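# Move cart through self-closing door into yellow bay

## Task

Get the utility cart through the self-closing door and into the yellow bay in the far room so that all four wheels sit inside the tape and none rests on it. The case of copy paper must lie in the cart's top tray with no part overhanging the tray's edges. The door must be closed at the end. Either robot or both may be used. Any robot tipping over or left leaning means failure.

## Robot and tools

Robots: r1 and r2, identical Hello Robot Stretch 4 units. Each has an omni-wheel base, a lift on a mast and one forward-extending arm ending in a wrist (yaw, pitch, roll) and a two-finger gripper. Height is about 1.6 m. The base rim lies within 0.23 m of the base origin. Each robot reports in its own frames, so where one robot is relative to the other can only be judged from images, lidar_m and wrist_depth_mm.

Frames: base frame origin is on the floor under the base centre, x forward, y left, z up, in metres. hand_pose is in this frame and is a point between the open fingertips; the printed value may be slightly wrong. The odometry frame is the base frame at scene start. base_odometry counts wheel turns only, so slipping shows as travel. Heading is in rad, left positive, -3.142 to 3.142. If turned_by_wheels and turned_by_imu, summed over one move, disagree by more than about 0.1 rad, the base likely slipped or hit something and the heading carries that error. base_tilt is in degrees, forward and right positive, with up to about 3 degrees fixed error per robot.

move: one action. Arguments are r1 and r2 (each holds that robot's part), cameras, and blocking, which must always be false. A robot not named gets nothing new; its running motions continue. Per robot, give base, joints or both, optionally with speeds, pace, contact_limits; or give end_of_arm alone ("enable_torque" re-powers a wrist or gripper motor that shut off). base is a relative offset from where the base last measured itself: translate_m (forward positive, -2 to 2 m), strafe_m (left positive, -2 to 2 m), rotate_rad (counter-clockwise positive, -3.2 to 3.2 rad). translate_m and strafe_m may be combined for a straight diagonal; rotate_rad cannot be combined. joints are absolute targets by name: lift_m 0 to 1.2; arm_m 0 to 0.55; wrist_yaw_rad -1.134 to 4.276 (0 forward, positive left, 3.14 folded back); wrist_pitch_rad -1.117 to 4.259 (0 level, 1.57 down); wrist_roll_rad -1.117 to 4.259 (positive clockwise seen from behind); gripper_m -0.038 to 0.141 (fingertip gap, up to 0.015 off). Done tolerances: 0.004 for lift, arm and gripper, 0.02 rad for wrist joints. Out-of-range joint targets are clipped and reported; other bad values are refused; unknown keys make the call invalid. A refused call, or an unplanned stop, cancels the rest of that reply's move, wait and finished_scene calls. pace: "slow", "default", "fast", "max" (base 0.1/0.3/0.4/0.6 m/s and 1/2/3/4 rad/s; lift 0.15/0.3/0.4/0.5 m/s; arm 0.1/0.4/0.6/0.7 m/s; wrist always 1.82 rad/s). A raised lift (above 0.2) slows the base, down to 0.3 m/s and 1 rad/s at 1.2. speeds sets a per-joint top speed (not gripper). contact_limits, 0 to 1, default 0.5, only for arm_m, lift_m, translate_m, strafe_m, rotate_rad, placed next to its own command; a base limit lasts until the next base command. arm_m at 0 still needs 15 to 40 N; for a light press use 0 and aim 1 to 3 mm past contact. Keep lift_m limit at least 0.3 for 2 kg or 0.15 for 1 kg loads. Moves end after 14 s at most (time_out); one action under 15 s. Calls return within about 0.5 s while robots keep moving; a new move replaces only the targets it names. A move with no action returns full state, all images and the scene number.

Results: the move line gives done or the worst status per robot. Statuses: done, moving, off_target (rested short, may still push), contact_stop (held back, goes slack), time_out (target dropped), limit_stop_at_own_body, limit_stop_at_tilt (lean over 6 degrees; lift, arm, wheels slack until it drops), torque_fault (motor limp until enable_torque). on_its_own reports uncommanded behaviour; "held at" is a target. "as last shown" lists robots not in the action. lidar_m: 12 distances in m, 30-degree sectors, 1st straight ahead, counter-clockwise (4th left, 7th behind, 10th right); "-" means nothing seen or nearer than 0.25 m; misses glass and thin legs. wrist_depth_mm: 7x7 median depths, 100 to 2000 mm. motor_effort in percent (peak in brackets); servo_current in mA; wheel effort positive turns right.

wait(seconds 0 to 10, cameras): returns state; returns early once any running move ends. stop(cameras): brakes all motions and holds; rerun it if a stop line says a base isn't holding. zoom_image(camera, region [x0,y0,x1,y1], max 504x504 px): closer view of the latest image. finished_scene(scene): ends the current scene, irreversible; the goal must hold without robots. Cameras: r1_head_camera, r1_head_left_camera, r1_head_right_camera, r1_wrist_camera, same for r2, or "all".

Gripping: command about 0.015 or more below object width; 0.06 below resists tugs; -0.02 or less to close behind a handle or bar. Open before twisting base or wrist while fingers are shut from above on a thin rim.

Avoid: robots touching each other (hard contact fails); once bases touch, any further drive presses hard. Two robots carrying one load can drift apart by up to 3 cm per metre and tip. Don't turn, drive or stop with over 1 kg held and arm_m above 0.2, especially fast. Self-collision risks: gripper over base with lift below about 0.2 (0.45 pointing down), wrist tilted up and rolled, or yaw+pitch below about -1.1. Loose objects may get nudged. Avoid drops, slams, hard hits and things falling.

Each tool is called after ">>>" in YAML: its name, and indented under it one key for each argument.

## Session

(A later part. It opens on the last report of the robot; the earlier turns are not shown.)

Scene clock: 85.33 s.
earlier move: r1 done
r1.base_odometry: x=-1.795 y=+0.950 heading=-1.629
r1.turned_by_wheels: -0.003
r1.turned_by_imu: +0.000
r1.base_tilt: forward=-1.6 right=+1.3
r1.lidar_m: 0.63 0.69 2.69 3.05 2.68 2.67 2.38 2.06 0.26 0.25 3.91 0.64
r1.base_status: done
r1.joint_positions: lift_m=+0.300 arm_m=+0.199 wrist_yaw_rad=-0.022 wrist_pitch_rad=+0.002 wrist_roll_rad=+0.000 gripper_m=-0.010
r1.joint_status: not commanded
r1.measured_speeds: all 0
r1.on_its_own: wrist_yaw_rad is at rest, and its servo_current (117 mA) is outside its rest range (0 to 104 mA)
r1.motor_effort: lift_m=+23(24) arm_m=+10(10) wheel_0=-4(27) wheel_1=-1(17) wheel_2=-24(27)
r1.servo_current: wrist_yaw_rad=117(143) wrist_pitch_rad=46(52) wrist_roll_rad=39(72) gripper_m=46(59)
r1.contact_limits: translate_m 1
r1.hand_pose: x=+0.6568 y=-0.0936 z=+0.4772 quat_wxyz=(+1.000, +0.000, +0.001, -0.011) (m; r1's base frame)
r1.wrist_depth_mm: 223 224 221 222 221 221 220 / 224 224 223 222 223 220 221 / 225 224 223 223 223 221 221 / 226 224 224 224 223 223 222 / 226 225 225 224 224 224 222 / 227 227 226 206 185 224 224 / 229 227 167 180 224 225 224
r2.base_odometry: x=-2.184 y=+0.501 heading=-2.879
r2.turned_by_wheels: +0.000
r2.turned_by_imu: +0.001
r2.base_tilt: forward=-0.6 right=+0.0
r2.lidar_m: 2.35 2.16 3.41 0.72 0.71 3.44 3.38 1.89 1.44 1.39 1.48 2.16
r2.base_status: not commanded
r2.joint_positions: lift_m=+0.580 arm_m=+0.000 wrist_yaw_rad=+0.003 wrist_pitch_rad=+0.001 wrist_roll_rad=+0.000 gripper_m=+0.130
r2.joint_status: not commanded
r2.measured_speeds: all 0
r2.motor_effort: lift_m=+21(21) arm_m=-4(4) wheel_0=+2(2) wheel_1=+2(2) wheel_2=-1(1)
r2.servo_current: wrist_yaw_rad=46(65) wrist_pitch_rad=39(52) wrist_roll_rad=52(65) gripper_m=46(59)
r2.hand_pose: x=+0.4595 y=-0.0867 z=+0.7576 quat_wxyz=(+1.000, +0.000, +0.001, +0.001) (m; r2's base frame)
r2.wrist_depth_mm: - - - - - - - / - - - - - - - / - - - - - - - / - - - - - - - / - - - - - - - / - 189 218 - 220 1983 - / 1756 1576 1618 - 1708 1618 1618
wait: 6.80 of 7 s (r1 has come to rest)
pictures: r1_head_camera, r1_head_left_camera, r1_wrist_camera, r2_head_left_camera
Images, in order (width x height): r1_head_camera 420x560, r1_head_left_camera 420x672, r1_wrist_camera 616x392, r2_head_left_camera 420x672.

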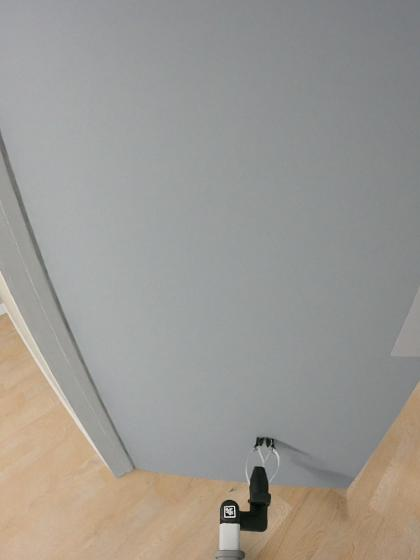

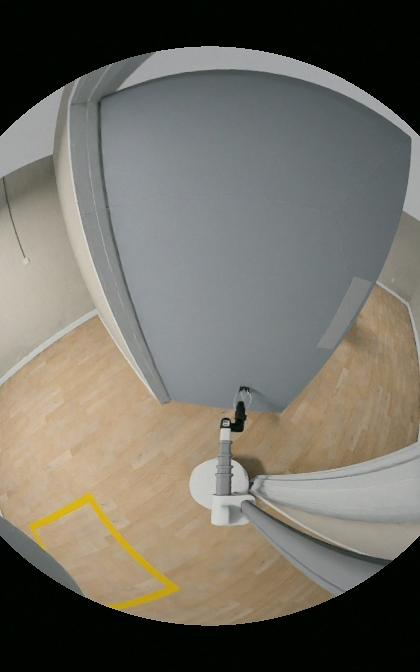

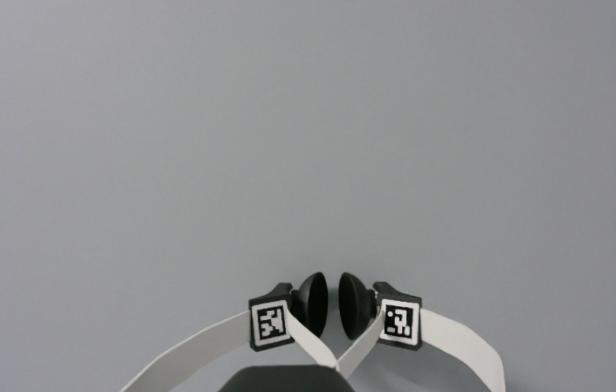

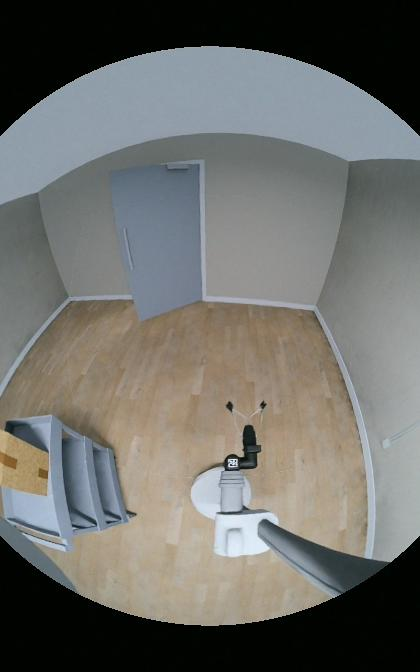

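>>> move:
  blocking: false
  r1: {"base":{"translate_m":0.45},"contact_limits":{"translate_m":1.0},"pace":"slow"}

>>> wait:
  seconds: 5.5
  cameras: ["r1_head_camera","r1_head_left_camera","r2_head_left_camera"]

Scene clock: 90.47 s.
move: r1 moving
r1.base_odometry: x=-1.796 y=+0.937 heading=-1.632
r1.turned_by_wheels: -0.002
r1.turned_by_imu: -0.003
r1.base_tilt: forward=-1.6 right=+1.3
r1.lidar_m: 0.62 0.67 2.67 3.05 2.70 2.67 2.42 2.07 0.25 0.25 3.89 0.63
r1.base_status: translate_m moving
r1.joint_positions: lift_m=+0.300 arm_m=+0.199 wrist_yaw_rad=-0.022 wrist_pitch_rad=+0.002 wrist_roll_rad=+0.000 gripper_m=-0.010
r1.joint_status: not commanded
r1.measured_speeds: translate_m=+0.049 strafe_m=+0.000 rotate_rad=+0.000 lift_m=+0.000 arm_m=+0.000 wrist_yaw_rad=-0.003 wrist_pitch_rad=+0.000 wrist_roll_rad=+0.000
r1.motor_effort: lift_m=+24(24) arm_m=+10(10) wheel_0=-1(3) wheel_1=+2(3) wheel_2=-30(31)
r1.servo_current: wrist_yaw_rad=137(137) wrist_pitch_rad=46(52) wrist_roll_rad=46(52) gripper_m=46(46)
r1.contact_limits: translate_m 1
r1.hand_pose: x=+0.6568 y=-0.0937 z=+0.4772 quat_wxyz=(+1.000, +0.000, +0.001, -0.011) (m; r1's base frame)
r1.wrist_depth_mm: 220 221 221 221 223 224 224 / 220 221 222 222 223 223 224 / 221 221 223 223 224 224 224 / 222 224 224 223 224 225 224 / 223 223 223 224 225 225 226 / 224 224 225 207 185 226 227 / 225 224 161 179 226 227 227
r2: as last shown
r2.turned_by_imu: +0.000
r2.base_tilt: forward=-0.6 right=+0.1
r2.lidar_m: 2.36 2.15 3.43 0.71 0.69 3.44 3.39 1.90 1.45 1.39 1.48 2.18
r2.motor_effort: lift_m=+21(21) arm_m=-4(4) wheel_0=+1(2) wheel_1=+2(2) wheel_2=-1(1)
r2.servo_current: wrist_yaw_rad=52(52) wrist_pitch_rad=39(39) wrist_roll_rad=46(52) gripper_m=52(52)
r2.wrist_depth_mm: - - - - - - - / - - - - - - - / - - - - - - - / - - - - - - - / - - - - - - - / - 190 218 - 219 1921 - / 1756 1618 1618 - 1661 1618 1576
pictures: none

Scene clock: 95.73 s.
earlier move: r1 done
r1.base_odometry: x=-1.822 y=+0.501 heading=-1.630
r1.turned_by_wheels: +0.001
r1.turned_by_imu: -0.008
r1.base_tilt: forward=-1.6 right=+1.3
r1.lidar_m: 0.48 0.43 0.45 2.68 3.01 3.01 2.92 0.45 2.08 2.67 2.33 0.76
r1.base_status: done
r1.joint_positions: lift_m=+0.300 arm_m=+0.200 wrist_yaw_rad=-0.023 wrist_pitch_rad=+0.002 wrist_roll_rad=+0.000 gripper_m=-0.010
r1.joint_status: not commanded
r1.measured_speeds: all 0
r1.on_its_own: wrist_yaw_rad is at rest, and its servo_current (130 mA) is outside its rest range (0 to 104 mA)
r1.motor_effort: lift_m=+23(24) arm_m=+9(10) wheel_0=-1(9) wheel_1=+2(7) wheel_2=-14(32)
r1.servo_current: wrist_yaw_rad=130(169) wrist_pitch_rad=46(52) wrist_roll_rad=52(72) gripper_m=33(52)
r1.contact_limits: translate_m 1
r1.hand_pose: x=+0.6568 y=-0.0940 z=+0.4772 quat_wxyz=(+1.000, +0.000, +0.001, -0.011) (m; r1's base frame)
r1.wrist_depth_mm: 155 179 204 244 304 387 - / 153 175 204 246 303 387 - / 156 176 205 245 303 399 - / 155 179 204 245 303 402 - / 153 175 204 244 301 399 - / 153 174 195 195 301 402 1537 / 154 171 179 184 274 404 1138
r2.base_odometry: x=-2.184 y=+0.501 heading=-2.879
r2.turned_by_wheels: +0.000
r2.turned_by_imu: +0.001
r2.base_tilt: forward=-0.7 right=+0.0
r2.lidar_m: 1.90 1.60 3.43 0.70 0.70 3.45 3.38 1.90 1.46 1.40 1.50 2.15
r2.base_status: not commanded
r2.joint_positions: lift_m=+0.580 arm_m=+0.000 wrist_yaw_rad=+0.003 wrist_pitch_rad=+0.001 wrist_roll_rad=+0.000 gripper_m=+0.130
r2.joint_status: not commanded
r2.measured_speeds: all 0
r2.motor_effort: lift_m=+21(21) arm_m=-4(4) wheel_0=+2(2) wheel_1=+2(2) wheel_2=+0(1)
r2.servo_current: wrist_yaw_rad=46(65) wrist_pitch_rad=39(46) wrist_roll_rad=46(65) gripper_m=46(59)
r2.hand_pose: x=+0.4595 y=-0.0867 z=+0.7576 quat_wxyz=(+1.000, +0.000, +0.001, +0.001) (m; r2's base frame)
r2.wrist_depth_mm: - - - - - - - / - - - - - - - / - - - - - - - / - - - - - - - / - - - - - - - / - - 193 - 219 1983 - / 1661 1618 1618 - 1708 1576 1661
wait: 5.27 of 5.5 s (r1 has come to rest)
pictures: r1_head_camera, r1_head_left_camera, r2_head_left_camera
Images, in order (width x height): r1_head_camera 420x560, r1_head_left_camera 420x672, r2_head_left_camera 420x672.

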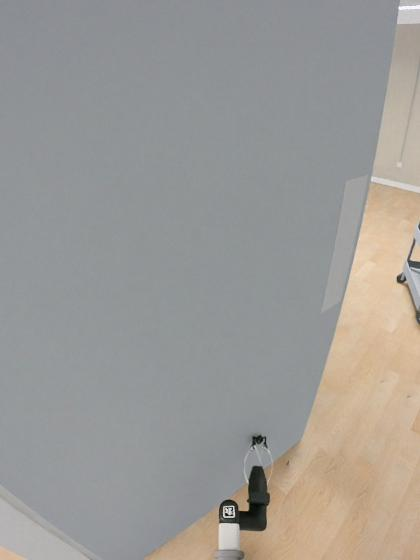

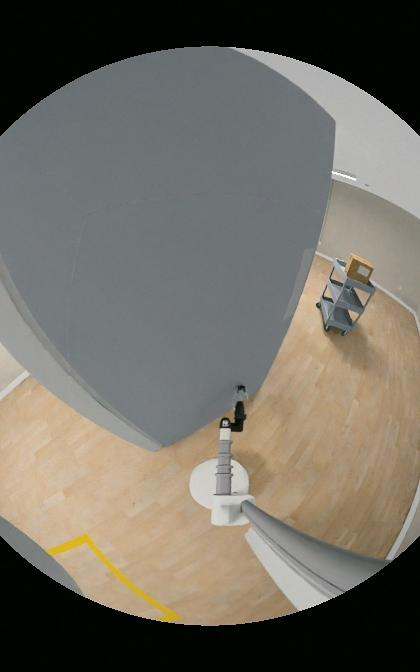

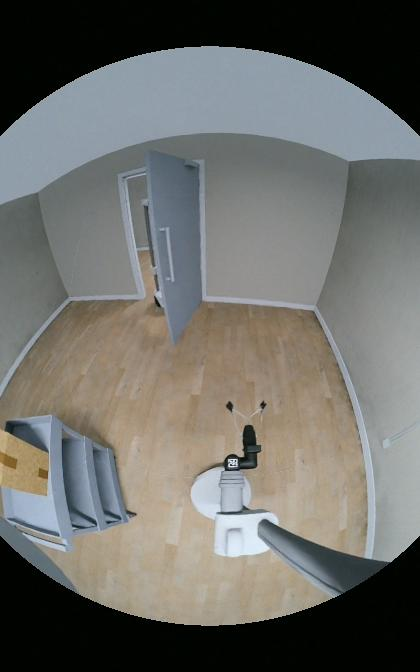

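>>> move:
  blocking: false
  r1: {"base":{"translate_m":0.33,"strafe_m":-0.08},"contact_limits":{"translate_m":1.0},"pace":"slow"}

>>> wait:
  seconds: 5
  cameras: ["r1_head_camera","r1_head_left_camera","r2_head_left_camera","r2_wrist_camera"]

Scene clock: 101.00 s.
move: r1 moving
r1.base_odometry: x=-1.826 y=+0.489 heading=-1.632
r1.turned_by_wheels: -0.001
r1.turned_by_imu: -0.002
r1.base_tilt: forward=-1.6 right=+1.3
r1.lidar_m: 0.48 0.43 0.43 2.69 3.01 3.00 2.92 0.46 2.23 2.70 2.30 0.75
r1.base_status: translate_m moving; strafe_m moving
r1.joint_positions: lift_m=+0.300 arm_m=+0.200 wrist_yaw_rad=-0.023 wrist_pitch_rad=+0.002 wrist_roll_rad=+0.000 gripper_m=-0.010
r1.joint_status: not commanded
r1.measured_speeds: translate_m=+0.048 strafe_m=-0.011 rotate_rad=-0.001 lift_m=+0.000 arm_m=+0.000 wrist_yaw_rad=+0.000 wrist_pitch_rad=+0.000 wrist_roll_rad=+0.000
r1.motor_effort: lift_m=+23(24) arm_m=+9(9) wheel_0=+1(3) wheel_1=+4(4) wheel_2=-19(19)
r1.servo_current: wrist_yaw_rad=130(150) wrist_pitch_rad=39(46) wrist_roll_rad=59(59) gripper_m=39(46)
r1.contact_limits: translate_m 1
r1.hand_pose: x=+0.6568 y=-0.0940 z=+0.4772 quat_wxyz=(+1.000, +0.000, +0.001, -0.011) (m; r1's base frame)
r1.wrist_depth_mm: 153 175 201 242 303 387 - / 149 172 201 242 301 384 - / 155 172 202 241 300 402 - / 156 172 202 240 298 399 - / 150 176 202 240 298 399 - / 149 175 191 199 204 399 1537 / 151 168 167 180 290 - 1138
r2: as last shown
r2.turned_by_imu: +0.000
r2.base_tilt: forward=-0.7 right=+0.1
r2.lidar_m: 1.88 1.61 3.44 0.73 0.68 3.41 3.39 1.90 1.44 1.40 1.50 2.16
r2.motor_effort: lift_m=+21(21) arm_m=-4(4) wheel_0=+1(2) wheel_1=+2(2) wheel_2=-1(1)
r2.servo_current: wrist_yaw_rad=46(72) wrist_pitch_rad=39(46) wrist_roll_rad=52(59) gripper_m=52(59)
r2.wrist_depth_mm: - - - - - - - / - - - - - - - / - - - - - - - / - - - - - - - / - - - - - - - / - - 193 - 220 1921 - / 1756 1618 1618 - 1708 1618 1576
pictures: none

Scene clock: 105.13 s.
earlier move: r1 done
r1.base_odometry: x=-1.922 y=+0.177 heading=-1.631
r1.turned_by_wheels: +0.001
r1.turned_by_imu: -0.005
r1.base_tilt: forward=-1.6 right=+1.3
r1.lidar_m: 0.42 0.33 0.32 0.37 3.31 3.31 0.72 0.72 2.50 2.85 1.94 1.82
r1.base_status: done
r1.joint_positions: lift_m=+0.300 arm_m=+0.200 wrist_yaw_rad=-0.023 wrist_pitch_rad=+0.002 wrist_roll_rad=+0.000 gripper_m=-0.010
r1.joint_status: not commanded
r1.measured_speeds: all 0
r1.on_its_own: wrist_yaw_rad is at rest, and its servo_current (137 mA) is outside its rest range (0 to 104 mA)
r1.motor_effort: lift_m=+23(24) arm_m=+7(9) wheel_0=-1(4) wheel_1=+2(4) wheel_2=-11(21)
r1.servo_current: wrist_yaw_rad=137(163) wrist_pitch_rad=39(52) wrist_roll_rad=46(72) gripper_m=46(52)
r1.contact_limits: translate_m 1
r1.hand_pose: x=+0.6569 y=-0.0940 z=+0.4772 quat_wxyz=(+1.000, +0.000, +0.001, -0.011) (m; r1's base frame)
r1.wrist_depth_mm: 139 164 199 263 - - - / 133 164 198 260 - - - / 132 159 198 260 - - - / 132 159 198 257 - - - / 135 158 198 257 - - - / 131 159 183 198 183 1464 1537 / 134 153 178 184 168 1182 1160
r2.base_odometry: x=-2.184 y=+0.501 heading=-2.879
r2.turned_by_wheels: +0.000
r2.turned_by_imu: +0.001
r2.base_tilt: forward=-0.7 right=+0.1
r2.lidar_m: 1.51 1.69 3.43 0.68 0.71 3.44 3.37 1.92 1.45 1.42 1.51 2.17
r2.base_status: not commanded
r2.joint_positions: lift_m=+0.580 arm_m=+0.000 wrist_yaw_rad=+0.003 wrist_pitch_rad=+0.001 wrist_roll_rad=+0.000 gripper_m=+0.130
r2.joint_status: not commanded
r2.measured_speeds: all 0
r2.motor_effort: lift_m=+21(21) arm_m=-4(4) wheel_0=+1(2) wheel_1=+2(2) wheel_2=-1(1)
r2.servo_current: wrist_yaw_rad=52(72) wrist_pitch_rad=46(52) wrist_roll_rad=46(59) gripper_m=59(65)
r2.hand_pose: x=+0.4595 y=-0.0867 z=+0.7576 quat_wxyz=(+1.000, +0.000, +0.001, +0.001) (m; r2's base frame)
r2.wrist_depth_mm: - - - - - - - / - - - - - - - / - - 1921 - - - - / - - - - - - - / - - 1756 - - - - / - - 193 - 219 1983 - / 1708 1618 1499 - 1708 1576 1618
wait: 4.13 of 5 s (r1 has come to rest)
pictures: r1_head_camera, r1_head_left_camera, r2_head_left_camera, r2_wrist_camera
Images, in order (width x height): r1_head_camera 420x560, r1_head_left_camera 420x672, r2_head_left_camera 420x672, r2_wrist_camera 616x392.

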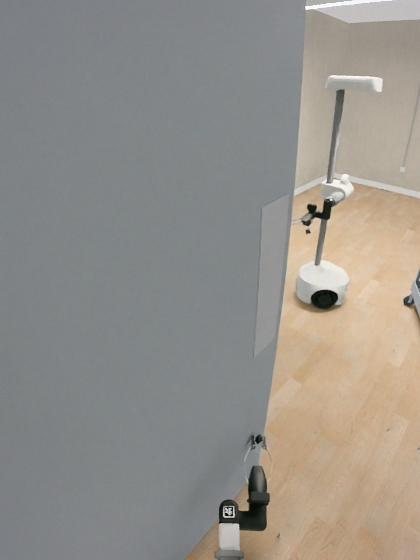

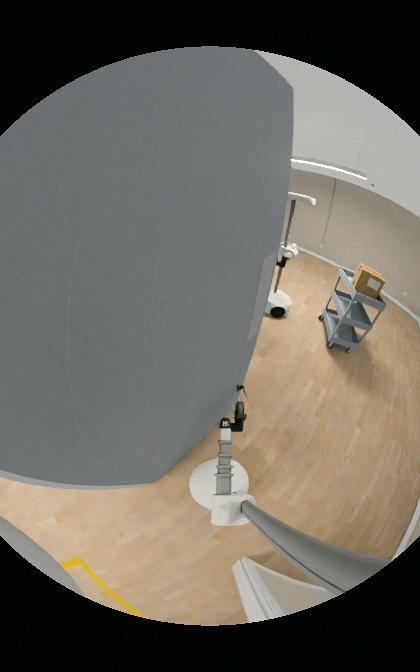

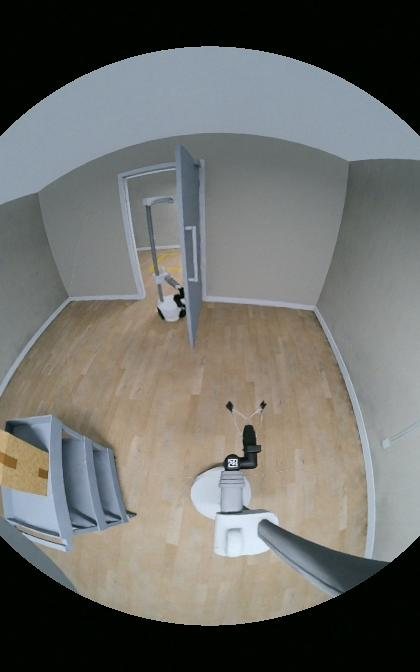

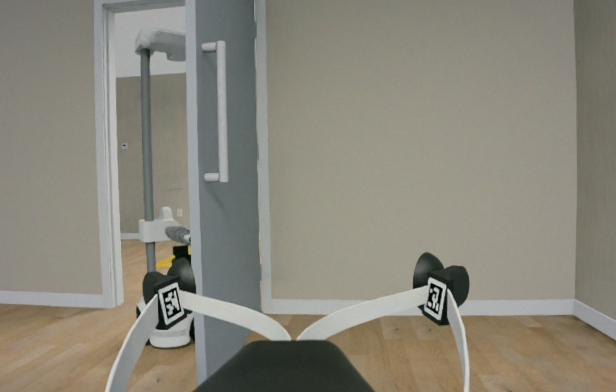

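>>> move:
  blocking: false
  r1: {"base":{"translate_m":0.16,"strafe_m":0.06},"contact_limits":{"translate_m":1.0},"pace":"slow"}
  r2: {"base":{"translate_m":0.6}}

>>> wait:
  seconds: 2

>>> wait:
  seconds: 2
  cameras: ["r1_head_camera","r1_head_left_camera","r2_head_left_camera","r2_wrist_camera"]

>>> wait:
  seconds: 1
  cameras: ["r2_head_left_camera","r2_wrist_camera"]

Scene clock: 112.73 s.
move: r1 moving; r2 moving
r1.base_odometry: x=-1.918 y=+0.164 heading=-1.632
r1.turned_by_wheels: -0.001
r1.turned_by_imu: -0.002
r1.base_tilt: forward=-1.6 right=+1.3
r1.lidar_m: 0.39 0.30 0.30 0.34 3.32 3.31 0.76 0.72 2.53 2.87 1.92 1.79
r1.base_status: translate_m moving; strafe_m moving
r1.joint_positions: lift_m=+0.300 arm_m=+0.200 wrist_yaw_rad=-0.023 wrist_pitch_rad=+0.002 wrist_roll_rad=+0.000 gripper_m=-0.010
r1.joint_status: not commanded
r1.measured_speeds: translate_m=+0.048 strafe_m=+0.018 rotate_rad=+0.000 lift_m=+0.000 arm_m=+0.000 wrist_yaw_rad=+0.000 wrist_pitch_rad=+0.000 wrist_roll_rad=+0.000
r1.motor_effort: lift_m=+23(24) arm_m=+7(7) wheel_0=-3(3) wheel_1=+5(5) wheel_2=-16(16)
r1.servo_current: wrist_yaw_rad=143(150) wrist_pitch_rad=39(52) wrist_roll_rad=59(59) gripper_m=39(46)
r1.contact_limits: translate_m 1
r1.hand_pose: x=+0.6569 y=-0.0940 z=+0.4772 quat_wxyz=(+1.000, +0.000, +0.001, -0.011) (m; r1's base frame)
r1.wrist_depth_mm: 136 156 195 258 - - - / 132 160 195 258 - - - / 129 156 195 245 - - - / 132 156 194 256 - - - / 129 155 193 255 - - - / 128 154 180 196 183 1537 1537 / 127 149 178 185 178 1078 1138
r2.base_odometry: x=-2.214 y=+0.493 heading=-2.879
r2.turned_by_wheels: +0.000
r2.turned_by_imu: +0.001
r2.base_tilt: forward=-0.7 right=+0.1
r2.lidar_m: 1.44 1.59 3.43 0.73 0.72 3.46 3.42 1.88 1.43 1.41 1.49 2.17
r2.base_status: translate_m moving
r2.joint_positions: lift_m=+0.580 arm_m=+0.000 wrist_yaw_rad=+0.003 wrist_pitch_rad=+0.001 wrist_roll_rad=+0.000 gripper_m=+0.130
r2.joint_status: not commanded
r2.measured_speeds: translate_m=+0.121 strafe_m=-0.001 rotate_rad=+0.006 lift_m=+0.000 arm_m=+0.000 wrist_yaw_rad=+0.000 wrist_pitch_rad=+0.000 wrist_roll_rad=+0.000
r2.motor_effort: lift_m=+21(21) arm_m=-4(4) wheel_0=+8(13) wheel_1=+7(9) wheel_2=-12(14)
r2.servo_current: wrist_yaw_rad=46(59) wrist_pitch_rad=39(46) wrist_roll_rad=39(59) gripper_m=52(52)
r2.hand_pose: x=+0.4595 y=-0.0867 z=+0.7576 quat_wxyz=(+1.000, +0.000, +0.001, +0.001) (m; r2's base frame)
r2.wrist_depth_mm: - - - - - - - / - - - - - - - / - - - - - - - / - - - - - - - / - - 1863 - - - - / - - 193 - 220 1921 - / 1756 1661 - - 1708 1576 1576
pictures: none

Scene clock: 114.73 s.
earlier move: r1 moving; r2 moving
r1.base_odometry: x=-1.872 y=+0.015 heading=-1.632
r1.turned_by_wheels: +0.000
r1.turned_by_imu: -0.001
r1.base_tilt: forward=-1.6 right=+1.3
r1.lidar_m: 0.34 0.25 0.25 0.27 0.36 3.33 0.90 0.90 2.66 3.00 1.83 1.37
r1.base_status: translate_m moving; strafe_m moving
r1.joint_positions: lift_m=+0.300 arm_m=+0.200 wrist_yaw_rad=-0.023 wrist_pitch_rad=+0.002 wrist_roll_rad=+0.000 gripper_m=-0.010
r1.joint_status: not commanded
r1.measured_speeds: translate_m=+0.016 strafe_m=+0.006 rotate_rad=+0.001 lift_m=+0.000 arm_m=+0.000 wrist_yaw_rad=+0.000 wrist_pitch_rad=+0.000 wrist_roll_rad=+0.000
r1.motor_effort: lift_m=+23(24) arm_m=+7(7) wheel_0=-1(6) wheel_1=+1(6) wheel_2=-11(17)
r1.servo_current: wrist_yaw_rad=137(156) wrist_pitch_rad=46(52) wrist_roll_rad=59(65) gripper_m=39(46)
r1.contact_limits: translate_m 1
r1.hand_pose: x=+0.6569 y=-0.0940 z=+0.4772 quat_wxyz=(+1.000, +0.000, +0.001, -0.011) (m; r1's base frame)
r1.wrist_depth_mm: - 157 192 - - - - / 120 146 191 - 1025 - - / 124 146 199 - - - - / 117 145 191 - - - - / 113 150 190 - - - - / 119 144 181 193 183 1078 1537 / 115 133 172 184 169 1078 1138
r2.base_odometry: x=-2.705 y=+0.361 heading=-2.879
r2.turned_by_wheels: +0.000
r2.turned_by_imu: +0.001
r2.base_tilt: forward=-0.7 right=+0.0
r2.lidar_m: 0.97 0.96 2.96 3.31 0.89 0.99 3.98 1.96 1.48 1.43 1.53 1.97
r2.base_status: translate_m moving
r2.joint_positions: lift_m=+0.580 arm_m=+0.000 wrist_yaw_rad=+0.003 wrist_pitch_rad=+0.001 wrist_roll_rad=+0.000 gripper_m=+0.130
r2.joint_status: not commanded
r2.measured_speeds: translate_m=+0.177 strafe_m=+0.000 rotate_rad=+0.001 lift_m=+0.000 arm_m=+0.000 wrist_yaw_rad=+0.000 wrist_pitch_rad=+0.000 wrist_roll_rad=+0.000
r2.motor_effort: lift_m=+20(21) arm_m=-4(4) wheel_0=+7(13) wheel_1=+3(9) wheel_2=-3(14)
r2.servo_current: wrist_yaw_rad=39(59) wrist_pitch_rad=39(46) wrist_roll_rad=46(59) gripper_m=59(59)
r2.hand_pose: x=+0.4595 y=-0.0867 z=+0.7577 quat_wxyz=(+1.000, +0.000, +0.001, +0.001) (m; r2's base frame)
r2.wrist_depth_mm: - - - - - - - / - - - - - - - / - - - - - - - / - - - - - - - / 1983 1281 - - - - - / 1921 917 187 - 190 - - / 1708 1182 - - - 1537 1499
wait: 2.00 s; no rest
pictures: none

Scene clock: 115.17 s.
earlier move: r1 done; r2 moving
r1.base_odometry: x=-1.872 y=+0.014 heading=-1.632
r1.turned_by_wheels: +0.000
r1.turned_by_imu: +0.000
r1.base_tilt: forward=-1.6 right=+1.3
r1.lidar_m: 0.34 0.25 0.25 0.25 0.39 3.37 0.90 0.89 2.66 3.01 1.83 1.35
r1.base_status: done
r1.joint_positions: lift_m=+0.300 arm_m=+0.200 wrist_yaw_rad=-0.023 wrist_pitch_rad=+0.002 wrist_roll_rad=+0.000 gripper_m=-0.010
r1.joint_status: not commanded
r1.measured_speeds: all 0
r1.motor_effort: lift_m=+23(24) arm_m=+7(7) wheel_0=-2(6) wheel_1=+2(6) wheel_2=-9(17)
r1.servo_current: wrist_yaw_rad=156(156) wrist_pitch_rad=39(52) wrist_roll_rad=52(65) gripper_m=46(46)
r1.contact_limits: translate_m 1
r1.hand_pose: x=+0.6569 y=-0.0940 z=+0.4772 quat_wxyz=(+1.000, +0.000, +0.001, -0.011) (m; r1's base frame)
r1.wrist_depth_mm: - 157 192 - - - - / 121 146 192 891 1078 - - / 124 146 199 - - - - / 117 145 191 - - - - / 113 150 190 - - - - / 119 144 181 193 184 1205 1537 / 115 134 172 183 159 1078 1160
r2.base_odometry: x=-2.755 y=+0.347 heading=-2.879
r2.turned_by_wheels: +0.000
r2.turned_by_imu: +0.000
r2.base_tilt: forward=-0.7 right=+0.0
r2.lidar_m: 0.92 0.92 2.85 3.28 0.92 1.01 4.01 1.98 1.49 1.44 1.54 1.94
r2.base_status: translate_m moving
r2.joint_positions: lift_m=+0.580 arm_m=+0.000 wrist_yaw_rad=+0.003 wrist_pitch_rad=+0.001 wrist_roll_rad=+0.000 gripper_m=+0.130
r2.joint_status: not commanded
r2.measured_speeds: translate_m=+0.070 strafe_m=+0.000 rotate_rad=+0.001 lift_m=+0.000 arm_m=+0.000 wrist_yaw_rad=+0.000 wrist_pitch_rad=+0.000 wrist_roll_rad=+0.000
r2.motor_effort: lift_m=+20(21) arm_m=-4(4) wheel_0=+0(13) wheel_1=+5(9) wheel_2=-2(14)
r2.servo_current: wrist_yaw_rad=52(59) wrist_pitch_rad=39(46) wrist_roll_rad=52(59) gripper_m=52(59)
r2.hand_pose: x=+0.4595 y=-0.0867 z=+0.7577 quat_wxyz=(+1.000, +0.000, +0.001, +0.001) (m; r2's base frame)
r2.wrist_depth_mm: - - - - - - - / 1863 - - - - - - / 1921 - 741 - - - - / 1863 - - - - - - / - 1229 - - - - - / - 854 187 - 190 - - / 1708 1118 - - - 1537 1499
wait: 0.43 of 2 s (r1 has come to rest)
pictures: r1_head_camera, r1_head_left_camera, r2_head_left_camera, r2_wrist_camera
Images, in order (width x height): r1_head_camera 420x560, r1_head_left_camera 420x672, r2_head_left_camera 420x672, r2_wrist_camera 616x392.

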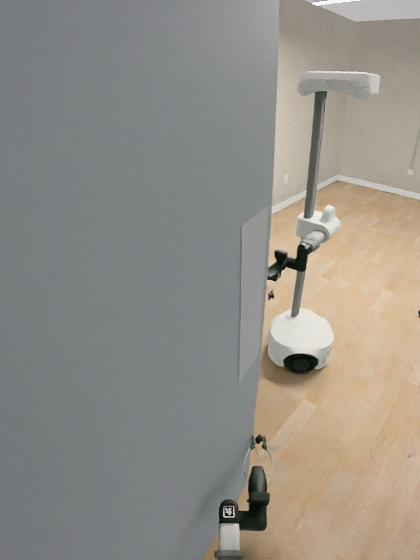

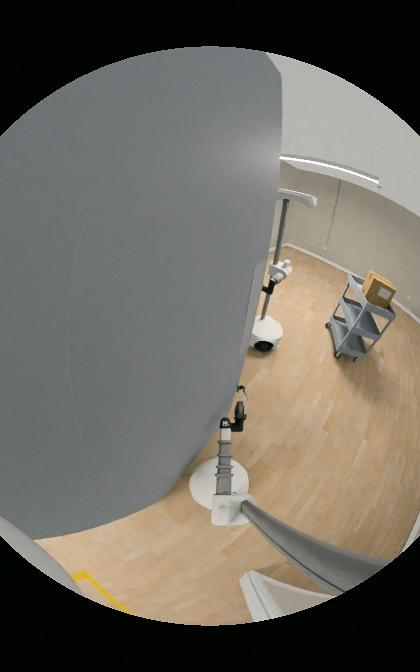

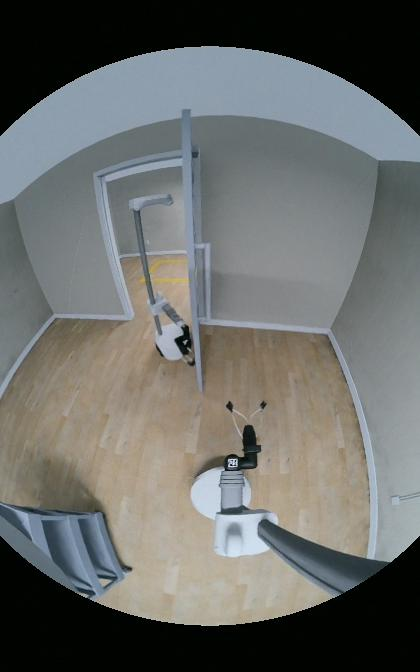

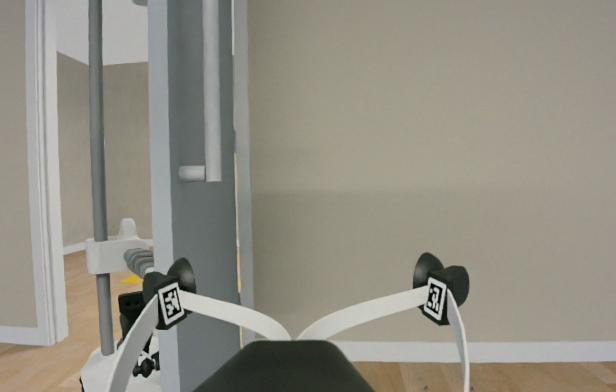

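Scene clock: 115.73 s.
earlier move: r2 done
r1.base_odometry: x=-1.872 y=+0.014 heading=-1.632
r1.turned_by_wheels: +0.000
r1.turned_by_imu: +0.000
r1.base_tilt: forward=-1.5 right=+1.3
r1.lidar_m: 0.34 0.25 0.25 0.25 0.36 3.37 0.91 0.90 2.66 3.00 1.85 1.32
r1.base_status: done
r1.joint_positions: lift_m=+0.300 arm_m=+0.200 wrist_yaw_rad=-0.023 wrist_pitch_rad=+0.002 wrist_roll_rad=+0.000 gripper_m=-0.010
r1.joint_status: not commanded
r1.measured_speeds: all 0
r1.on_its_own: wrist_yaw_rad is at rest, and its servo_current (150 mA) is outside its rest range (0 to 104 mA)
r1.motor_effort: lift_m=+23(24) arm_m=+7(7) wheel_0=-2(6) wheel_1=+2(6) wheel_2=-9(17)
r1.servo_current: wrist_yaw_rad=150(163) wrist_pitch_rad=52(52) wrist_roll_rad=46(72) gripper_m=39(52)
r1.contact_limits: translate_m 1
r1.hand_pose: x=+0.6569 y=-0.0940 z=+0.4772 quat_wxyz=(+1.000, +0.000, +0.001, -0.011) (m; r1's base frame)
r1.wrist_depth_mm: - 157 192 - - - - / 121 146 192 891 1078 - - / 124 146 199 - - - - / 117 145 190 - - - - / 113 150 190 - - - - / 119 144 181 192 183 1366 1537 / 115 134 172 183 160 1078 1118
r2.base_odometry: x=-2.763 y=+0.345 heading=-2.879
r2.turned_by_wheels: +0.000
r2.turned_by_imu: +0.000
r2.base_tilt: forward=-0.7 right=+0.0
r2.lidar_m: 0.89 0.89 2.80 3.31 0.93 1.05 4.01 1.94 1.49 1.44 1.55 1.91
r2.base_status: done
r2.joint_positions: lift_m=+0.580 arm_m=+0.000 wrist_yaw_rad=+0.003 wrist_pitch_rad=+0.001 wrist_roll_rad=+0.000 gripper_m=+0.130
r2.joint_status: not commanded
r2.measured_speeds: all 0
r2.motor_effort: lift_m=+20(21) arm_m=-4(4) wheel_0=+2(13) wheel_1=+2(9) wheel_2=-4(14)
r2.servo_current: wrist_yaw_rad=52(59) wrist_pitch_rad=33(46) wrist_roll_rad=46(59) gripper_m=59(59)
r2.hand_pose: x=+0.4595 y=-0.0867 z=+0.7577 quat_wxyz=(+1.000, +0.000, +0.001, +0.001) (m; r2's base frame)
r2.wrist_depth_mm: - - - - - - - / - - - - - - - / - - - - - - - / 1863 - - - - - - / 1863 1229 - - - - - / - 842 187 - 190 - - / 1576 1138 - - - 1576 1537
wait: 0.57 of 1 s (r2 has come to rest)
pictures: r2_head_left_camera, r2_wrist_camera
Images, in order (width x height): r2_head_left_camera 420x672, r2_wrist_camera 616x392.

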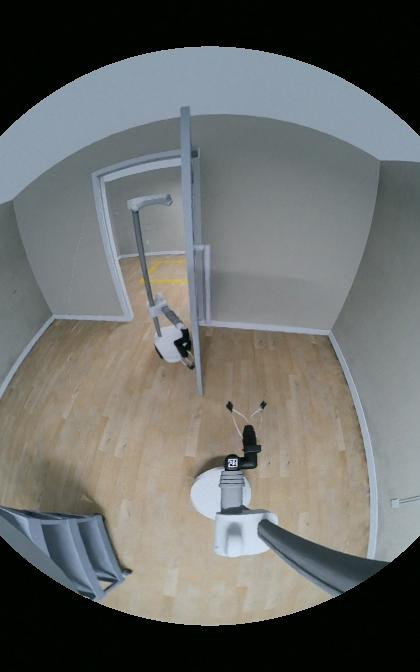

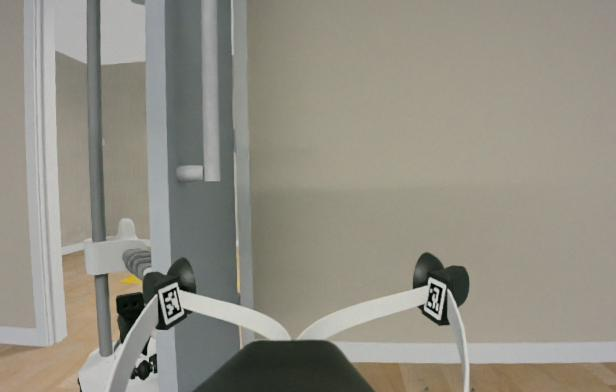

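>>> move:
  blocking: false
  r2: {"base":{"rotate_rad":0.07}}

>>> wait:
  seconds: 0.8

>>> move:
  blocking: false
  r2: {"base":{"translate_m":0.18,"strafe_m":0.21}}

>>> wait:
  seconds: 2.2
  cameras: ["r2_head_camera","r2_wrist_camera","r1_head_left_camera"]

Scene clock: 129.70 s.
move: r2 moving
r1: as last shown
r1.base_tilt: forward=-1.6 right=+1.3
r1.lidar_m: 0.34 0.25 0.25 0.25 0.36 3.38 0.91 0.89 2.64 2.99 1.85 1.32
r1.on_its_own: wrist_yaw_rad is at rest, and its servo_current (137 mA) is outside its rest range (0 to 104 mA)
r1.motor_effort: lift_m=+23(24) arm_m=+7(7) wheel_0=-2(3) wheel_1=+2(2) wheel_2=-9(9)
r1.servo_current: wrist_yaw_rad=137(150) wrist_pitch_rad=33(46) wrist_roll_rad=46(59) gripper_m=46(46)
r1.contact_limits: translate_m 1
r1.wrist_depth_mm: - 157 193 - - - - / 121 147 191 - 1060 - - / 124 146 200 - - - - / 116 146 191 - - - - / 113 150 190 - - - - / 120 144 181 193 183 1397 1661 / 115 134 172 183 159 1138 1138
r2.base_odometry: x=-2.763 y=+0.345 heading=-2.810
r2.turned_by_wheels: +0.069
r2.turned_by_imu: +0.067
r2.base_tilt: forward=-0.6 right=+0.1
r2.lidar_m: 0.85 0.97 3.14 3.29 0.92 1.06 3.86 1.84 1.49 1.42 1.55 1.89
r2.base_status: rotate_rad moving
r2.joint_positions: lift_m=+0.580 arm_m=+0.000 wrist_yaw_rad=+0.002 wrist_pitch_rad=+0.001 wrist_roll_rad=+0.000 gripper_m=+0.130
r2.joint_status: not commanded
r2.measured_speeds: all 0
r2.motor_effort: lift_m=+20(20) arm_m=-4(4) wheel_0=-7(9) wheel_1=-4(7) wheel_2=-6(9)
r2.servo_current: wrist_yaw_rad=39(52) wrist_pitch_rad=46(46) wrist_roll_rad=39(52) gripper_m=52(59)
r2.hand_pose: x=+0.4595 y=-0.0867 z=+0.7577 quat_wxyz=(+1.000, +0.000, +0.001, +0.001) (m; r2's base frame)
r2.wrist_depth_mm: - - 715 - - - - / - - 715 - - - - / - - 723 - - - - / - - 723 - - - - / 1921 1921 - - - - - / - 1281 187 - 190 - - / 1708 1308 683 - - - -
pictures: none

Scene clock: 129.87 s.
earlier move: r2 done
r1.base_odometry: x=-1.872 y=+0.014 heading=-1.632
r1.turned_by_wheels: +0.000
r1.turned_by_imu: +0.000
r1.base_tilt: forward=-1.6 right=+1.3
r1.lidar_m: 0.36 0.25 0.25 0.25 0.40 3.36 0.92 0.91 2.66 3.03 1.83 1.34
r1.base_status: not commanded
r1.joint_positions: lift_m=+0.300 arm_m=+0.200 wrist_yaw_rad=-0.023 wrist_pitch_rad=+0.002 wrist_roll_rad=+0.000 gripper_m=-0.010
r1.joint_status: not commanded
r1.measured_speeds: all 0
r1.on_its_own: wrist_yaw_rad is at rest, and its servo_current (156 mA) is outside its rest range (0 to 104 mA)
r1.motor_effort: lift_m=+24(24) arm_m=+7(7) wheel_0=-3(3) wheel_1=+2(2) wheel_2=-9(9)
r1.servo_current: wrist_yaw_rad=156(156) wrist_pitch_rad=39(46) wrist_roll_rad=52(59) gripper_m=46(46)
r1.contact_limits: translate_m 1
r1.hand_pose: x=+0.6569 y=-0.0940 z=+0.4772 quat_wxyz=(+1.000, +0.000, +0.001, -0.011) (m; r1's base frame)
r1.wrist_depth_mm: - 157 192 - - - - / 121 146 191 - 1042 - - / 124 146 199 - - - - / 117 145 191 - - - - / 113 150 190 - - - - / 119 144 181 193 183 1397 1618 / 115 134 172 183 160 1098 1138
r2.base_odometry: x=-2.763 y=+0.345 heading=-2.810
r2.turned_by_wheels: +0.000
r2.turned_by_imu: +0.000
r2.base_tilt: forward=-0.7 right=+0.1
r2.lidar_m: 0.86 0.99 3.09 3.31 0.94 1.06 3.88 1.85 1.47 1.45 1.57 1.90
r2.base_status: done
r2.joint_positions: lift_m=+0.580 arm_m=+0.000 wrist_yaw_rad=+0.002 wrist_pitch_rad=+0.001 wrist_roll_rad=+0.000 gripper_m=+0.130
r2.joint_status: not commanded
r2.measured_speeds: all 0
r2.motor_effort: lift_m=+20(20) arm_m=-4(4) wheel_0=-4(9) wheel_1=-4(7) wheel_2=-6(9)
r2.servo_current: wrist_yaw_rad=39(52) wrist_pitch_rad=46(46) wrist_roll_rad=52(52) gripper_m=59(59)
r2.hand_pose: x=+0.4595 y=-0.0867 z=+0.7577 quat_wxyz=(+1.000, +0.000, +0.001, +0.001) (m; r2's base frame)
r2.wrist_depth_mm: - - 715 - - - - / - - 723 - - - - / - - 723 - - - - / - - 741 - - - - / 1863 1921 - - - - - / - 1255 187 - 190 - - / 1708 1255 668 - - - -
wait: 0.17 of 0.8 s (r2 has come to rest)
pictures: none

Scene clock: 130.37 s.
move: r2 moving
r1.base_odometry: x=-1.872 y=+0.014 heading=-1.632
r1.turned_by_wheels: +0.000
r1.turned_by_imu: +0.000
r1.base_tilt: forward=-1.6 right=+1.3
r1.lidar_m: 0.36 0.25 0.25 0.25 0.37 3.36 0.91 0.91 2.66 3.01 1.83 1.31
r1.base_status: not commanded
r1.joint_positions: lift_m=+0.300 arm_m=+0.200 wrist_yaw_rad=-0.023 wrist_pitch_rad=+0.002 wrist_roll_rad=+0.000 gripper_m=-0.010
r1.joint_status: not commanded
r1.measured_speeds: all 0
r1.motor_effort: lift_m=+24(24) arm_m=+7(7) wheel_0=-2(3) wheel_1=+2(2) wheel_2=-9(9)
r1.servo_current: wrist_yaw_rad=137(156) wrist_pitch_rad=52(52) wrist_roll_rad=39(65) gripper_m=52(52)
r1.contact_limits: translate_m 1
r1.hand_pose: x=+0.6569 y=-0.0940 z=+0.4772 quat_wxyz=(+1.000, +0.000, +0.001, -0.011) (m; r1's base frame)
r1.wrist_depth_mm: - 157 192 - - - - / 121 146 191 - 1042 - - / 124 146 200 - - - - / 117 145 190 - - - - / 113 150 190 - - - - / 119 144 180 192 182 1336 1576 / 115 134 172 183 160 1098 1138
r2.base_odometry: x=-2.775 y=+0.315 heading=-2.810
r2.turned_by_wheels: +0.000
r2.turned_by_imu: +0.000
r2.base_tilt: forward=-0.6 right=+0.1
r2.lidar_m: 0.86 1.07 3.03 3.28 0.91 1.04 3.93 1.89 1.50 1.47 1.61 1.88
r2.base_status: translate_m moving; strafe_m moving
r2.joint_positions: lift_m=+0.580 arm_m=+0.000 wrist_yaw_rad=+0.002 wrist_pitch_rad=+0.001 wrist_roll_rad=+0.000 gripper_m=+0.130
r2.joint_status: not commanded
r2.measured_speeds: translate_m=+0.082 strafe_m=+0.094 rotate_rad=+0.004 lift_m=+0.000 arm_m=+0.000 wrist_yaw_rad=+0.000 wrist_pitch_rad=+0.000 wrist_roll_rad=+0.000
r2.motor_effort: lift_m=+20(20) arm_m=-4(4) wheel_0=-6(10) wheel_1=+10(11) wheel_2=-9(12)
r2.servo_current: wrist_yaw_rad=52(52) wrist_pitch_rad=39(52) wrist_roll_rad=33(52) gripper_m=52(59)
r2.hand_pose: x=+0.4595 y=-0.0867 z=+0.7577 quat_wxyz=(+1.000, +0.000, +0.001, +0.001) (m; r2's base frame)
r2.wrist_depth_mm: - - 699 - - - - / - - 699 - - - - / - - 715 - - - - / - - 699 - - - - / - 1308 - - - - - / 1863 1255 187 - 189 - - / 1708 1308 661 - - - -
pictures: none

Scene clock: 132.23 s.
earlier move: r2 done
r1.base_odometry: x=-1.872 y=+0.014 heading=-1.632
r1.turned_by_wheels: +0.000
r1.turned_by_imu: +0.000
r1.base_tilt: forward=-1.6 right=+1.3
r1.lidar_m: 0.34 0.25 0.25 0.25 0.38 3.37 0.92 0.90 2.66 2.99 1.85 0.87
r1.base_status: not commanded
r1.joint_positions: lift_m=+0.300 arm_m=+0.200 wrist_yaw_rad=-0.023 wrist_pitch_rad=+0.002 wrist_roll_rad=+0.000 gripper_m=-0.010
r1.joint_status: not commanded
r1.measured_speeds: all 0
r1.on_its_own: wrist_yaw_rad is at rest, and its servo_current (117 mA) is outside its rest range (0 to 104 mA)
r1.motor_effort: lift_m=+24(24) arm_m=+7(7) wheel_0=-2(3) wheel_1=+2(2) wheel_2=-9(9)
r1.servo_current: wrist_yaw_rad=117(163) wrist_pitch_rad=52(52) wrist_roll_rad=72(72) gripper_m=39(52)
r1.contact_limits: translate_m 1
r1.hand_pose: x=+0.6569 y=-0.0940 z=+0.4772 quat_wxyz=(+1.000, +0.000, +0.001, -0.011) (m; r1's base frame)
r1.wrist_depth_mm: - 157 192 - 609 654 - / 121 146 192 - - - - / 124 146 200 - - - - / 117 145 190 - - - - / 113 150 190 - - - - / 119 144 181 192 182 931 1618 / 115 134 172 183 168 691 683
r2.base_odometry: x=-2.865 y=+0.088 heading=-2.811
r2.turned_by_wheels: +0.000
r2.turned_by_imu: +0.000
r2.base_tilt: forward=-0.7 right=+0.1
r2.lidar_m: 0.67 1.15 2.85 3.08 0.84 0.89 4.16 2.14 1.70 1.67 1.83 1.74
r2.base_status: done
r2.joint_positions: lift_m=+0.580 arm_m=+0.000 wrist_yaw_rad=+0.002 wrist_pitch_rad=+0.001 wrist_roll_rad=+0.000 gripper_m=+0.130
r2.joint_status: not commanded
r2.measured_speeds: all 0
r2.motor_effort: lift_m=+20(20) arm_m=-3(4) wheel_0=-3(11) wheel_1=+1(12) wheel_2=-5(12)
r2.servo_current: wrist_yaw_rad=46(65) wrist_pitch_rad=33(52) wrist_roll_rad=52(59) gripper_m=46(59)
r2.hand_pose: x=+0.4595 y=-0.0867 z=+0.7577 quat_wxyz=(+1.000, +0.000, +0.001, +0.001) (m; r2's base frame)
r2.wrist_depth_mm: - - - - - - - / - 1756 - - - - - / - 1756 - - - - - / - - - - - - - / - - - - - - - / - 1078 201 158 190 - - / 1618 1618 1098 - - - -
wait: 1.87 of 2.2 s (r2 has come to rest)
pictures: r1_head_left_camera, r2_head_camera, r2_wrist_camera
Images, in order (width x height): r1_head_left_camera 420x672, r2_head_camera 420x560, r2_wrist_camera 616x392.

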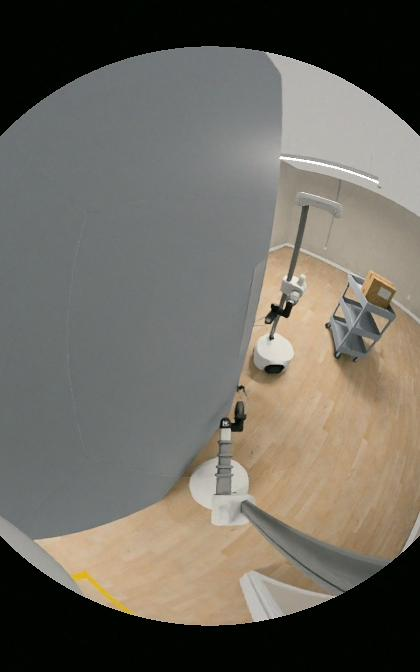

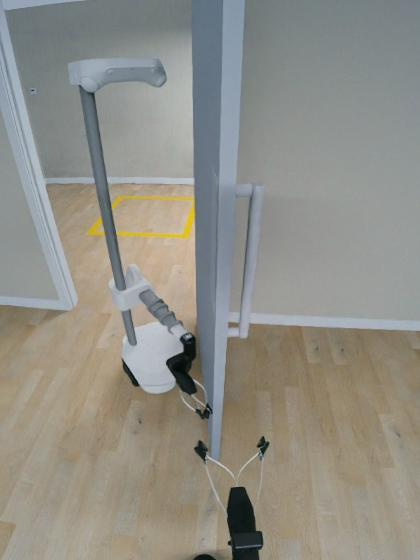

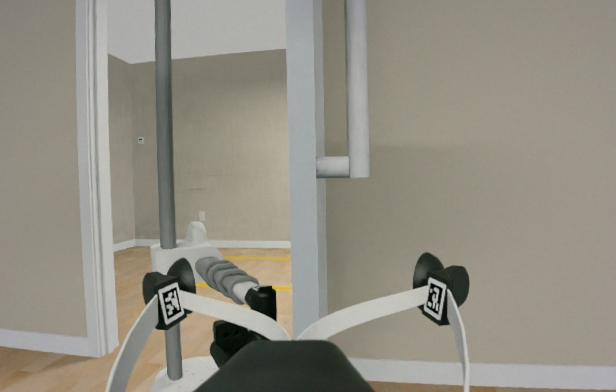

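>>> move:
  blocking: false
  r2: {"base":{"translate_m":0.26},"contact_limits":{"translate_m":0.2},"pace":"slow","joints":{"lift_m":0.61}}

>>> wait:
  seconds: 3.6

>>> move:
  blocking: false
  r2: {"joints":{"gripper_m":-0.03}}

>>> wait:
  seconds: 2
  cameras: ["r2_head_camera","r2_wrist_camera"]

Scene clock: 138.87 s.
move: r2 moving
r1.base_odometry: x=-1.872 y=+0.014 heading=-1.632
r1.turned_by_wheels: +0.000
r1.turned_by_imu: +0.000
r1.base_tilt: forward=-1.6 right=+1.3
r1.lidar_m: 0.35 0.25 0.25 0.26 0.37 3.37 0.90 0.89 2.67 3.01 1.86 0.86
r1.base_status: not commanded
r1.joint_positions: lift_m=+0.300 arm_m=+0.200 wrist_yaw_rad=-0.023 wrist_pitch_rad=+0.002 wrist_roll_rad=+0.000 gripper_m=-0.010
r1.joint_status: not commanded
r1.measured_speeds: all 0
r1.motor_effort: lift_m=+23(24) arm_m=+7(7) wheel_0=-2(3) wheel_1=+2(2) wheel_2=-9(9)
r1.servo_current: wrist_yaw_rad=137(156) wrist_pitch_rad=39(46) wrist_roll_rad=65(65) gripper_m=46(46)
r1.contact_limits: translate_m 1
r1.hand_pose: x=+0.6569 y=-0.0940 z=+0.4772 quat_wxyz=(+1.000, +0.000, +0.001, -0.011) (m; r1's base frame)
r1.wrist_depth_mm: - 157 191 - 591 647 - / 121 146 192 - - - - / 124 146 199 - - - - / 117 145 191 - - - - / 113 150 190 - - - - / 119 144 180 192 182 931 1576 / 115 134 172 183 168 707 683
r2.base_odometry: x=-2.877 y=+0.084 heading=-2.810
r2.turned_by_wheels: +0.000
r2.turned_by_imu: +0.001
r2.base_tilt: forward=-0.6 right=+0.1
r2.lidar_m: 0.66 1.12 2.81 3.06 0.83 0.90 4.16 2.15 1.68 1.67 1.82 1.74
r2.base_status: translate_m moving
r2.joint_positions: lift_m=+0.602 arm_m=+0.000 wrist_yaw_rad=+0.002 wrist_pitch_rad=+0.001 wrist_roll_rad=+0.000 gripper_m=+0.130
r2.joint_status: lift_m moving
r2.measured_speeds: translate_m=+0.048 strafe_m=+0.000 rotate_rad=-0.002 lift_m=+0.057 arm_m=+0.000 wrist_yaw_rad=+0.000 wrist_pitch_rad=+0.000 wrist_roll_rad=+0.000
r2.motor_effort: lift_m=+21(24) arm_m=-4(4) wheel_0=+5(9) wheel_1=+6(6) wheel_2=-9(11)
r2.servo_current: wrist_yaw_rad=39(59) wrist_pitch_rad=39(46) wrist_roll_rad=33(59) gripper_m=52(59)
r2.contact_limits: translate_m 0.2
r2.hand_pose: x=+0.4595 y=-0.0867 z=+0.7802 quat_wxyz=(+1.000, +0.000, +0.001, +0.001) (m; r2's base frame)
r2.wrist_depth_mm: - - - - - - - / - - - - - - - / - 1708 - - - - - / - 1756 - 530 - - - / - - - - - - - / - 1708 200 158 190 - - / 1661 1576 1182 - - - -
pictures: none

Scene clock: 142.23 s.
earlier move: r2 done
r1.base_odometry: x=-1.872 y=+0.014 heading=-1.632
r1.turned_by_wheels: +0.000
r1.turned_by_imu: +0.000
r1.base_tilt: forward=-1.6 right=+1.3
r1.lidar_m: 0.37 0.25 0.25 0.25 0.37 3.36 0.92 0.91 2.67 2.99 1.87 0.85
r1.base_status: not commanded
r1.joint_positions: lift_m=+0.300 arm_m=+0.200 wrist_yaw_rad=-0.023 wrist_pitch_rad=+0.002 wrist_roll_rad=+0.000 gripper_m=-0.010
r1.joint_status: not commanded
r1.measured_speeds: all 0
r1.on_its_own: wrist_yaw_rad is at rest, and its servo_current (143 mA) is outside its rest range (0 to 104 mA)
r1.motor_effort: lift_m=+23(24) arm_m=+7(7) wheel_0=-2(3) wheel_1=+2(2) wheel_2=-9(9)
r1.servo_current: wrist_yaw_rad=143(156) wrist_pitch_rad=46(52) wrist_roll_rad=52(78) gripper_m=46(52)
r1.contact_limits: translate_m 1
r1.hand_pose: x=+0.6569 y=-0.0940 z=+0.4772 quat_wxyz=(+1.000, +0.000, +0.001, -0.011) (m; r1's base frame)
r1.wrist_depth_mm: - 157 193 - 723 - - / 121 146 191 - - - - / 124 146 200 - - - - / 117 145 190 - - - - / 113 150 190 - - - - / 119 144 181 193 182 1618 1537 / 115 134 171 183 179 707 1138
r2.base_odometry: x=-3.111 y=+0.004 heading=-2.811
r2.turned_by_wheels: +0.000
r2.turned_by_imu: +0.000
r2.base_tilt: forward=-0.7 right=+0.1
r2.lidar_m: 0.44 0.87 2.42 3.03 1.15 1.02 - 2.18 1.72 1.70 1.86 0.55
r2.base_status: done
r2.joint_positions: lift_m=+0.610 arm_m=+0.000 wrist_yaw_rad=+0.002 wrist_pitch_rad=+0.001 wrist_roll_rad=+0.000 gripper_m=+0.130
r2.joint_status: all done
r2.measured_speeds: all 0
r2.motor_effort: lift_m=+21(24) arm_m=-4(4) wheel_0=+3(10) wheel_1=+4(8) wheel_2=-5(11)
r2.servo_current: wrist_yaw_rad=33(59) wrist_pitch_rad=39(46) wrist_roll_rad=46(72) gripper_m=46(59)
r2.contact_limits: translate_m 0.2
r2.hand_pose: x=+0.4595 y=-0.0867 z=+0.7876 quat_wxyz=(+1.000, +0.000, +0.001, +0.001) (m; r2's base frame)
r2.wrist_depth_mm: 1499 - - 219 278 - - / 1464 - - 221 279 - - / 1430 - - 222 283 - - / 1430 - - 224 285 - - / 1397 - - 224 - - - / - 699 200 226 190 - - / 1464 1708 609 - - - -
wait: 3.37 of 3.6 s (r2 has come to rest)
pictures: none

Scene clock: 142.73 s.
move: r2 moving
r1.base_odometry: x=-1.872 y=+0.014 heading=-1.632
r1.turned_by_wheels: +0.000
r1.turned_by_imu: +0.000
r1.base_tilt: forward=-1.6 right=+1.3
r1.lidar_m: 0.32 0.25 0.25 0.25 0.36 3.37 0.92 0.87 2.66 2.98 1.84 0.84
r1.base_status: not commanded
r1.joint_positions: lift_m=+0.300 arm_m=+0.200 wrist_yaw_rad=-0.023 wrist_pitch_rad=+0.002 wrist_roll_rad=+0.000 gripper_m=-0.010
r1.joint_status: not commanded
r1.measured_speeds: all 0
r1.motor_effort: lift_m=+23(24) arm_m=+7(7) wheel_0=-2(3) wheel_1=+2(2) wheel_2=-9(9)
r1.servo_current: wrist_yaw_rad=130(150) wrist_pitch_rad=39(52) wrist_roll_rad=52(52) gripper_m=46(46)
r1.contact_limits: translate_m 1
r1.hand_pose: x=+0.6569 y=-0.0940 z=+0.4772 quat_wxyz=(+1.000, +0.000, +0.001, -0.011) (m; r1's base frame)
r1.wrist_depth_mm: - 157 192 - 723 - - / 121 146 193 - - - - / 124 146 199 - - - - / 117 145 190 - - - - / 113 150 189 - - - - / 119 144 181 193 182 1661 1537 / 115 134 171 184 179 707 1160
r2.base_odometry: x=-3.111 y=+0.004 heading=-2.811
r2.turned_by_wheels: +0.000
r2.turned_by_imu: +0.000
r2.base_tilt: forward=-0.7 right=+0.1
r2.lidar_m: 0.45 0.87 2.43 3.04 1.14 1.01 - 2.19 1.73 1.70 1.85 0.52
r2.base_status: not commanded
r2.joint_positions: lift_m=+0.610 arm_m=+0.000 wrist_yaw_rad=+0.002 wrist_pitch_rad=+0.001 wrist_roll_rad=+0.000 gripper_m=+0.117
r2.joint_status: gripper_m moving
r2.measured_speeds: all 0
r2.motor_effort: lift_m=+21(22) arm_m=-4(4) wheel_0=+3(3) wheel_1=+4(4) wheel_2=-5(6)
r2.servo_current: wrist_yaw_rad=46(59) wrist_pitch_rad=39(46) wrist_roll_rad=46(52) gripper_m=111(117)
r2.contact_limits: translate_m 0.2
r2.hand_pose: x=+0.4595 y=-0.0867 z=+0.7876 quat_wxyz=(+1.000, +0.000, +0.001, +0.001) (m; r2's base frame)
r2.wrist_depth_mm: 1464 - - 220 279 - - / 1464 - - 221 279 - - / 1430 - - 222 282 - - / 1397 - - 224 285 - - / 1430 - - 224 - - - / - 798 198 225 185 - - / 1464 1708 597 - - - -
pictures: none

Scene clock: 144.60 s.
earlier move: r2 done
r1.base_odometry: x=-1.872 y=+0.014 heading=-1.632
r1.turned_by_wheels: +0.000
r1.turned_by_imu: +0.000
r1.base_tilt: forward=-1.6 right=+1.3
r1.lidar_m: 0.35 0.25 0.25 0.25 0.38 3.37 0.92 0.89 2.65 3.02 1.85 0.85
r1.base_status: not commanded
r1.joint_positions: lift_m=+0.300 arm_m=+0.200 wrist_yaw_rad=-0.023 wrist_pitch_rad=+0.002 wrist_roll_rad=+0.000 gripper_m=-0.010
r1.joint_status: not commanded
r1.measured_speeds: all 0
r1.on_its_own: wrist_yaw_rad is at rest, and its servo_current (137 mA) is outside its rest range (0 to 104 mA)
r1.motor_effort: lift_m=+24(24) arm_m=+7(7) wheel_0=-2(3) wheel_1=+2(2) wheel_2=-9(9)
r1.servo_current: wrist_yaw_rad=137(150) wrist_pitch_rad=46(52) wrist_roll_rad=39(65) gripper_m=39(46)
r1.contact_limits: translate_m 1
r1.hand_pose: x=+0.6569 y=-0.0940 z=+0.4772 quat_wxyz=(+1.000, +0.000, +0.001, -0.011) (m; r1's base frame)
r1.wrist_depth_mm: - 157 193 - 715 - - / 121 146 191 - - - - / 124 146 200 - - - - / 117 145 190 - - - - / 113 150 190 - - - - / 119 144 180 193 182 1618 1576 / 115 134 171 184 180 707 1160
r2.base_odometry: x=-3.111 y=+0.004 heading=-2.810
r2.turned_by_wheels: +0.001
r2.turned_by_imu: +0.001
r2.base_tilt: forward=-0.6 right=+0.1
r2.lidar_m: 0.45 0.85 2.44 3.04 1.13 1.03 - 2.18 1.68 1.69 1.86 0.53
r2.base_status: not commanded
r2.joint_positions: lift_m=+0.610 arm_m=+0.000 wrist_yaw_rad=+0.010 wrist_pitch_rad=+0.001 wrist_roll_rad=+0.000 gripper_m=-0.028
r2.joint_status: all done
r2.measured_speeds: all 0
r2.motor_effort: lift_m=+22(22) arm_m=-4(4) wheel_0=+3(4) wheel_1=+4(4) wheel_2=+4(6)
r2.servo_current: wrist_yaw_rad=65(72) wrist_pitch_rad=39(46) wrist_roll_rad=46(65) gripper_m=215(442)
r2.contact_limits: translate_m 0.2
r2.hand_pose: x=+0.4601 y=-0.0846 z=+0.7876 quat_wxyz=(+1.000, +0.000, +0.001, +0.005) (m; r2's base frame)
r2.wrist_depth_mm: 1430 - - 216 274 - - / 1499 - - 218 278 - - / 1464 - - 220 279 - - / 1430 - - 220 281 - - / 1397 - - 221 - - - / - 809 183 222 177 - - / 1499 144 609 - - - -
wait: 1.87 of 2 s (r2 has come to rest)
pictures: r2_head_camera, r2_wrist_camera
Images, in order (width x height): r2_head_camera 420x560, r2_wrist_camera 616x392.

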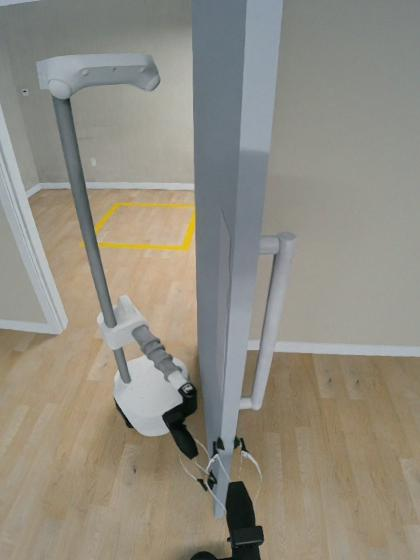

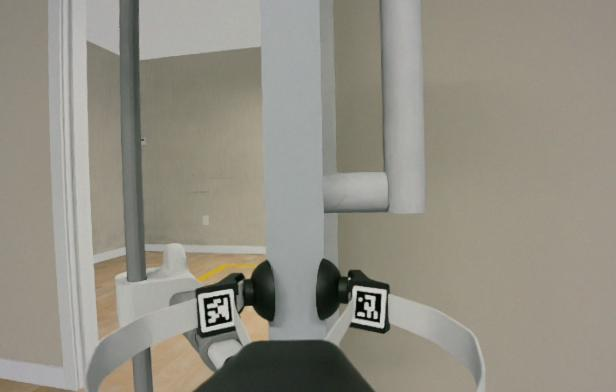

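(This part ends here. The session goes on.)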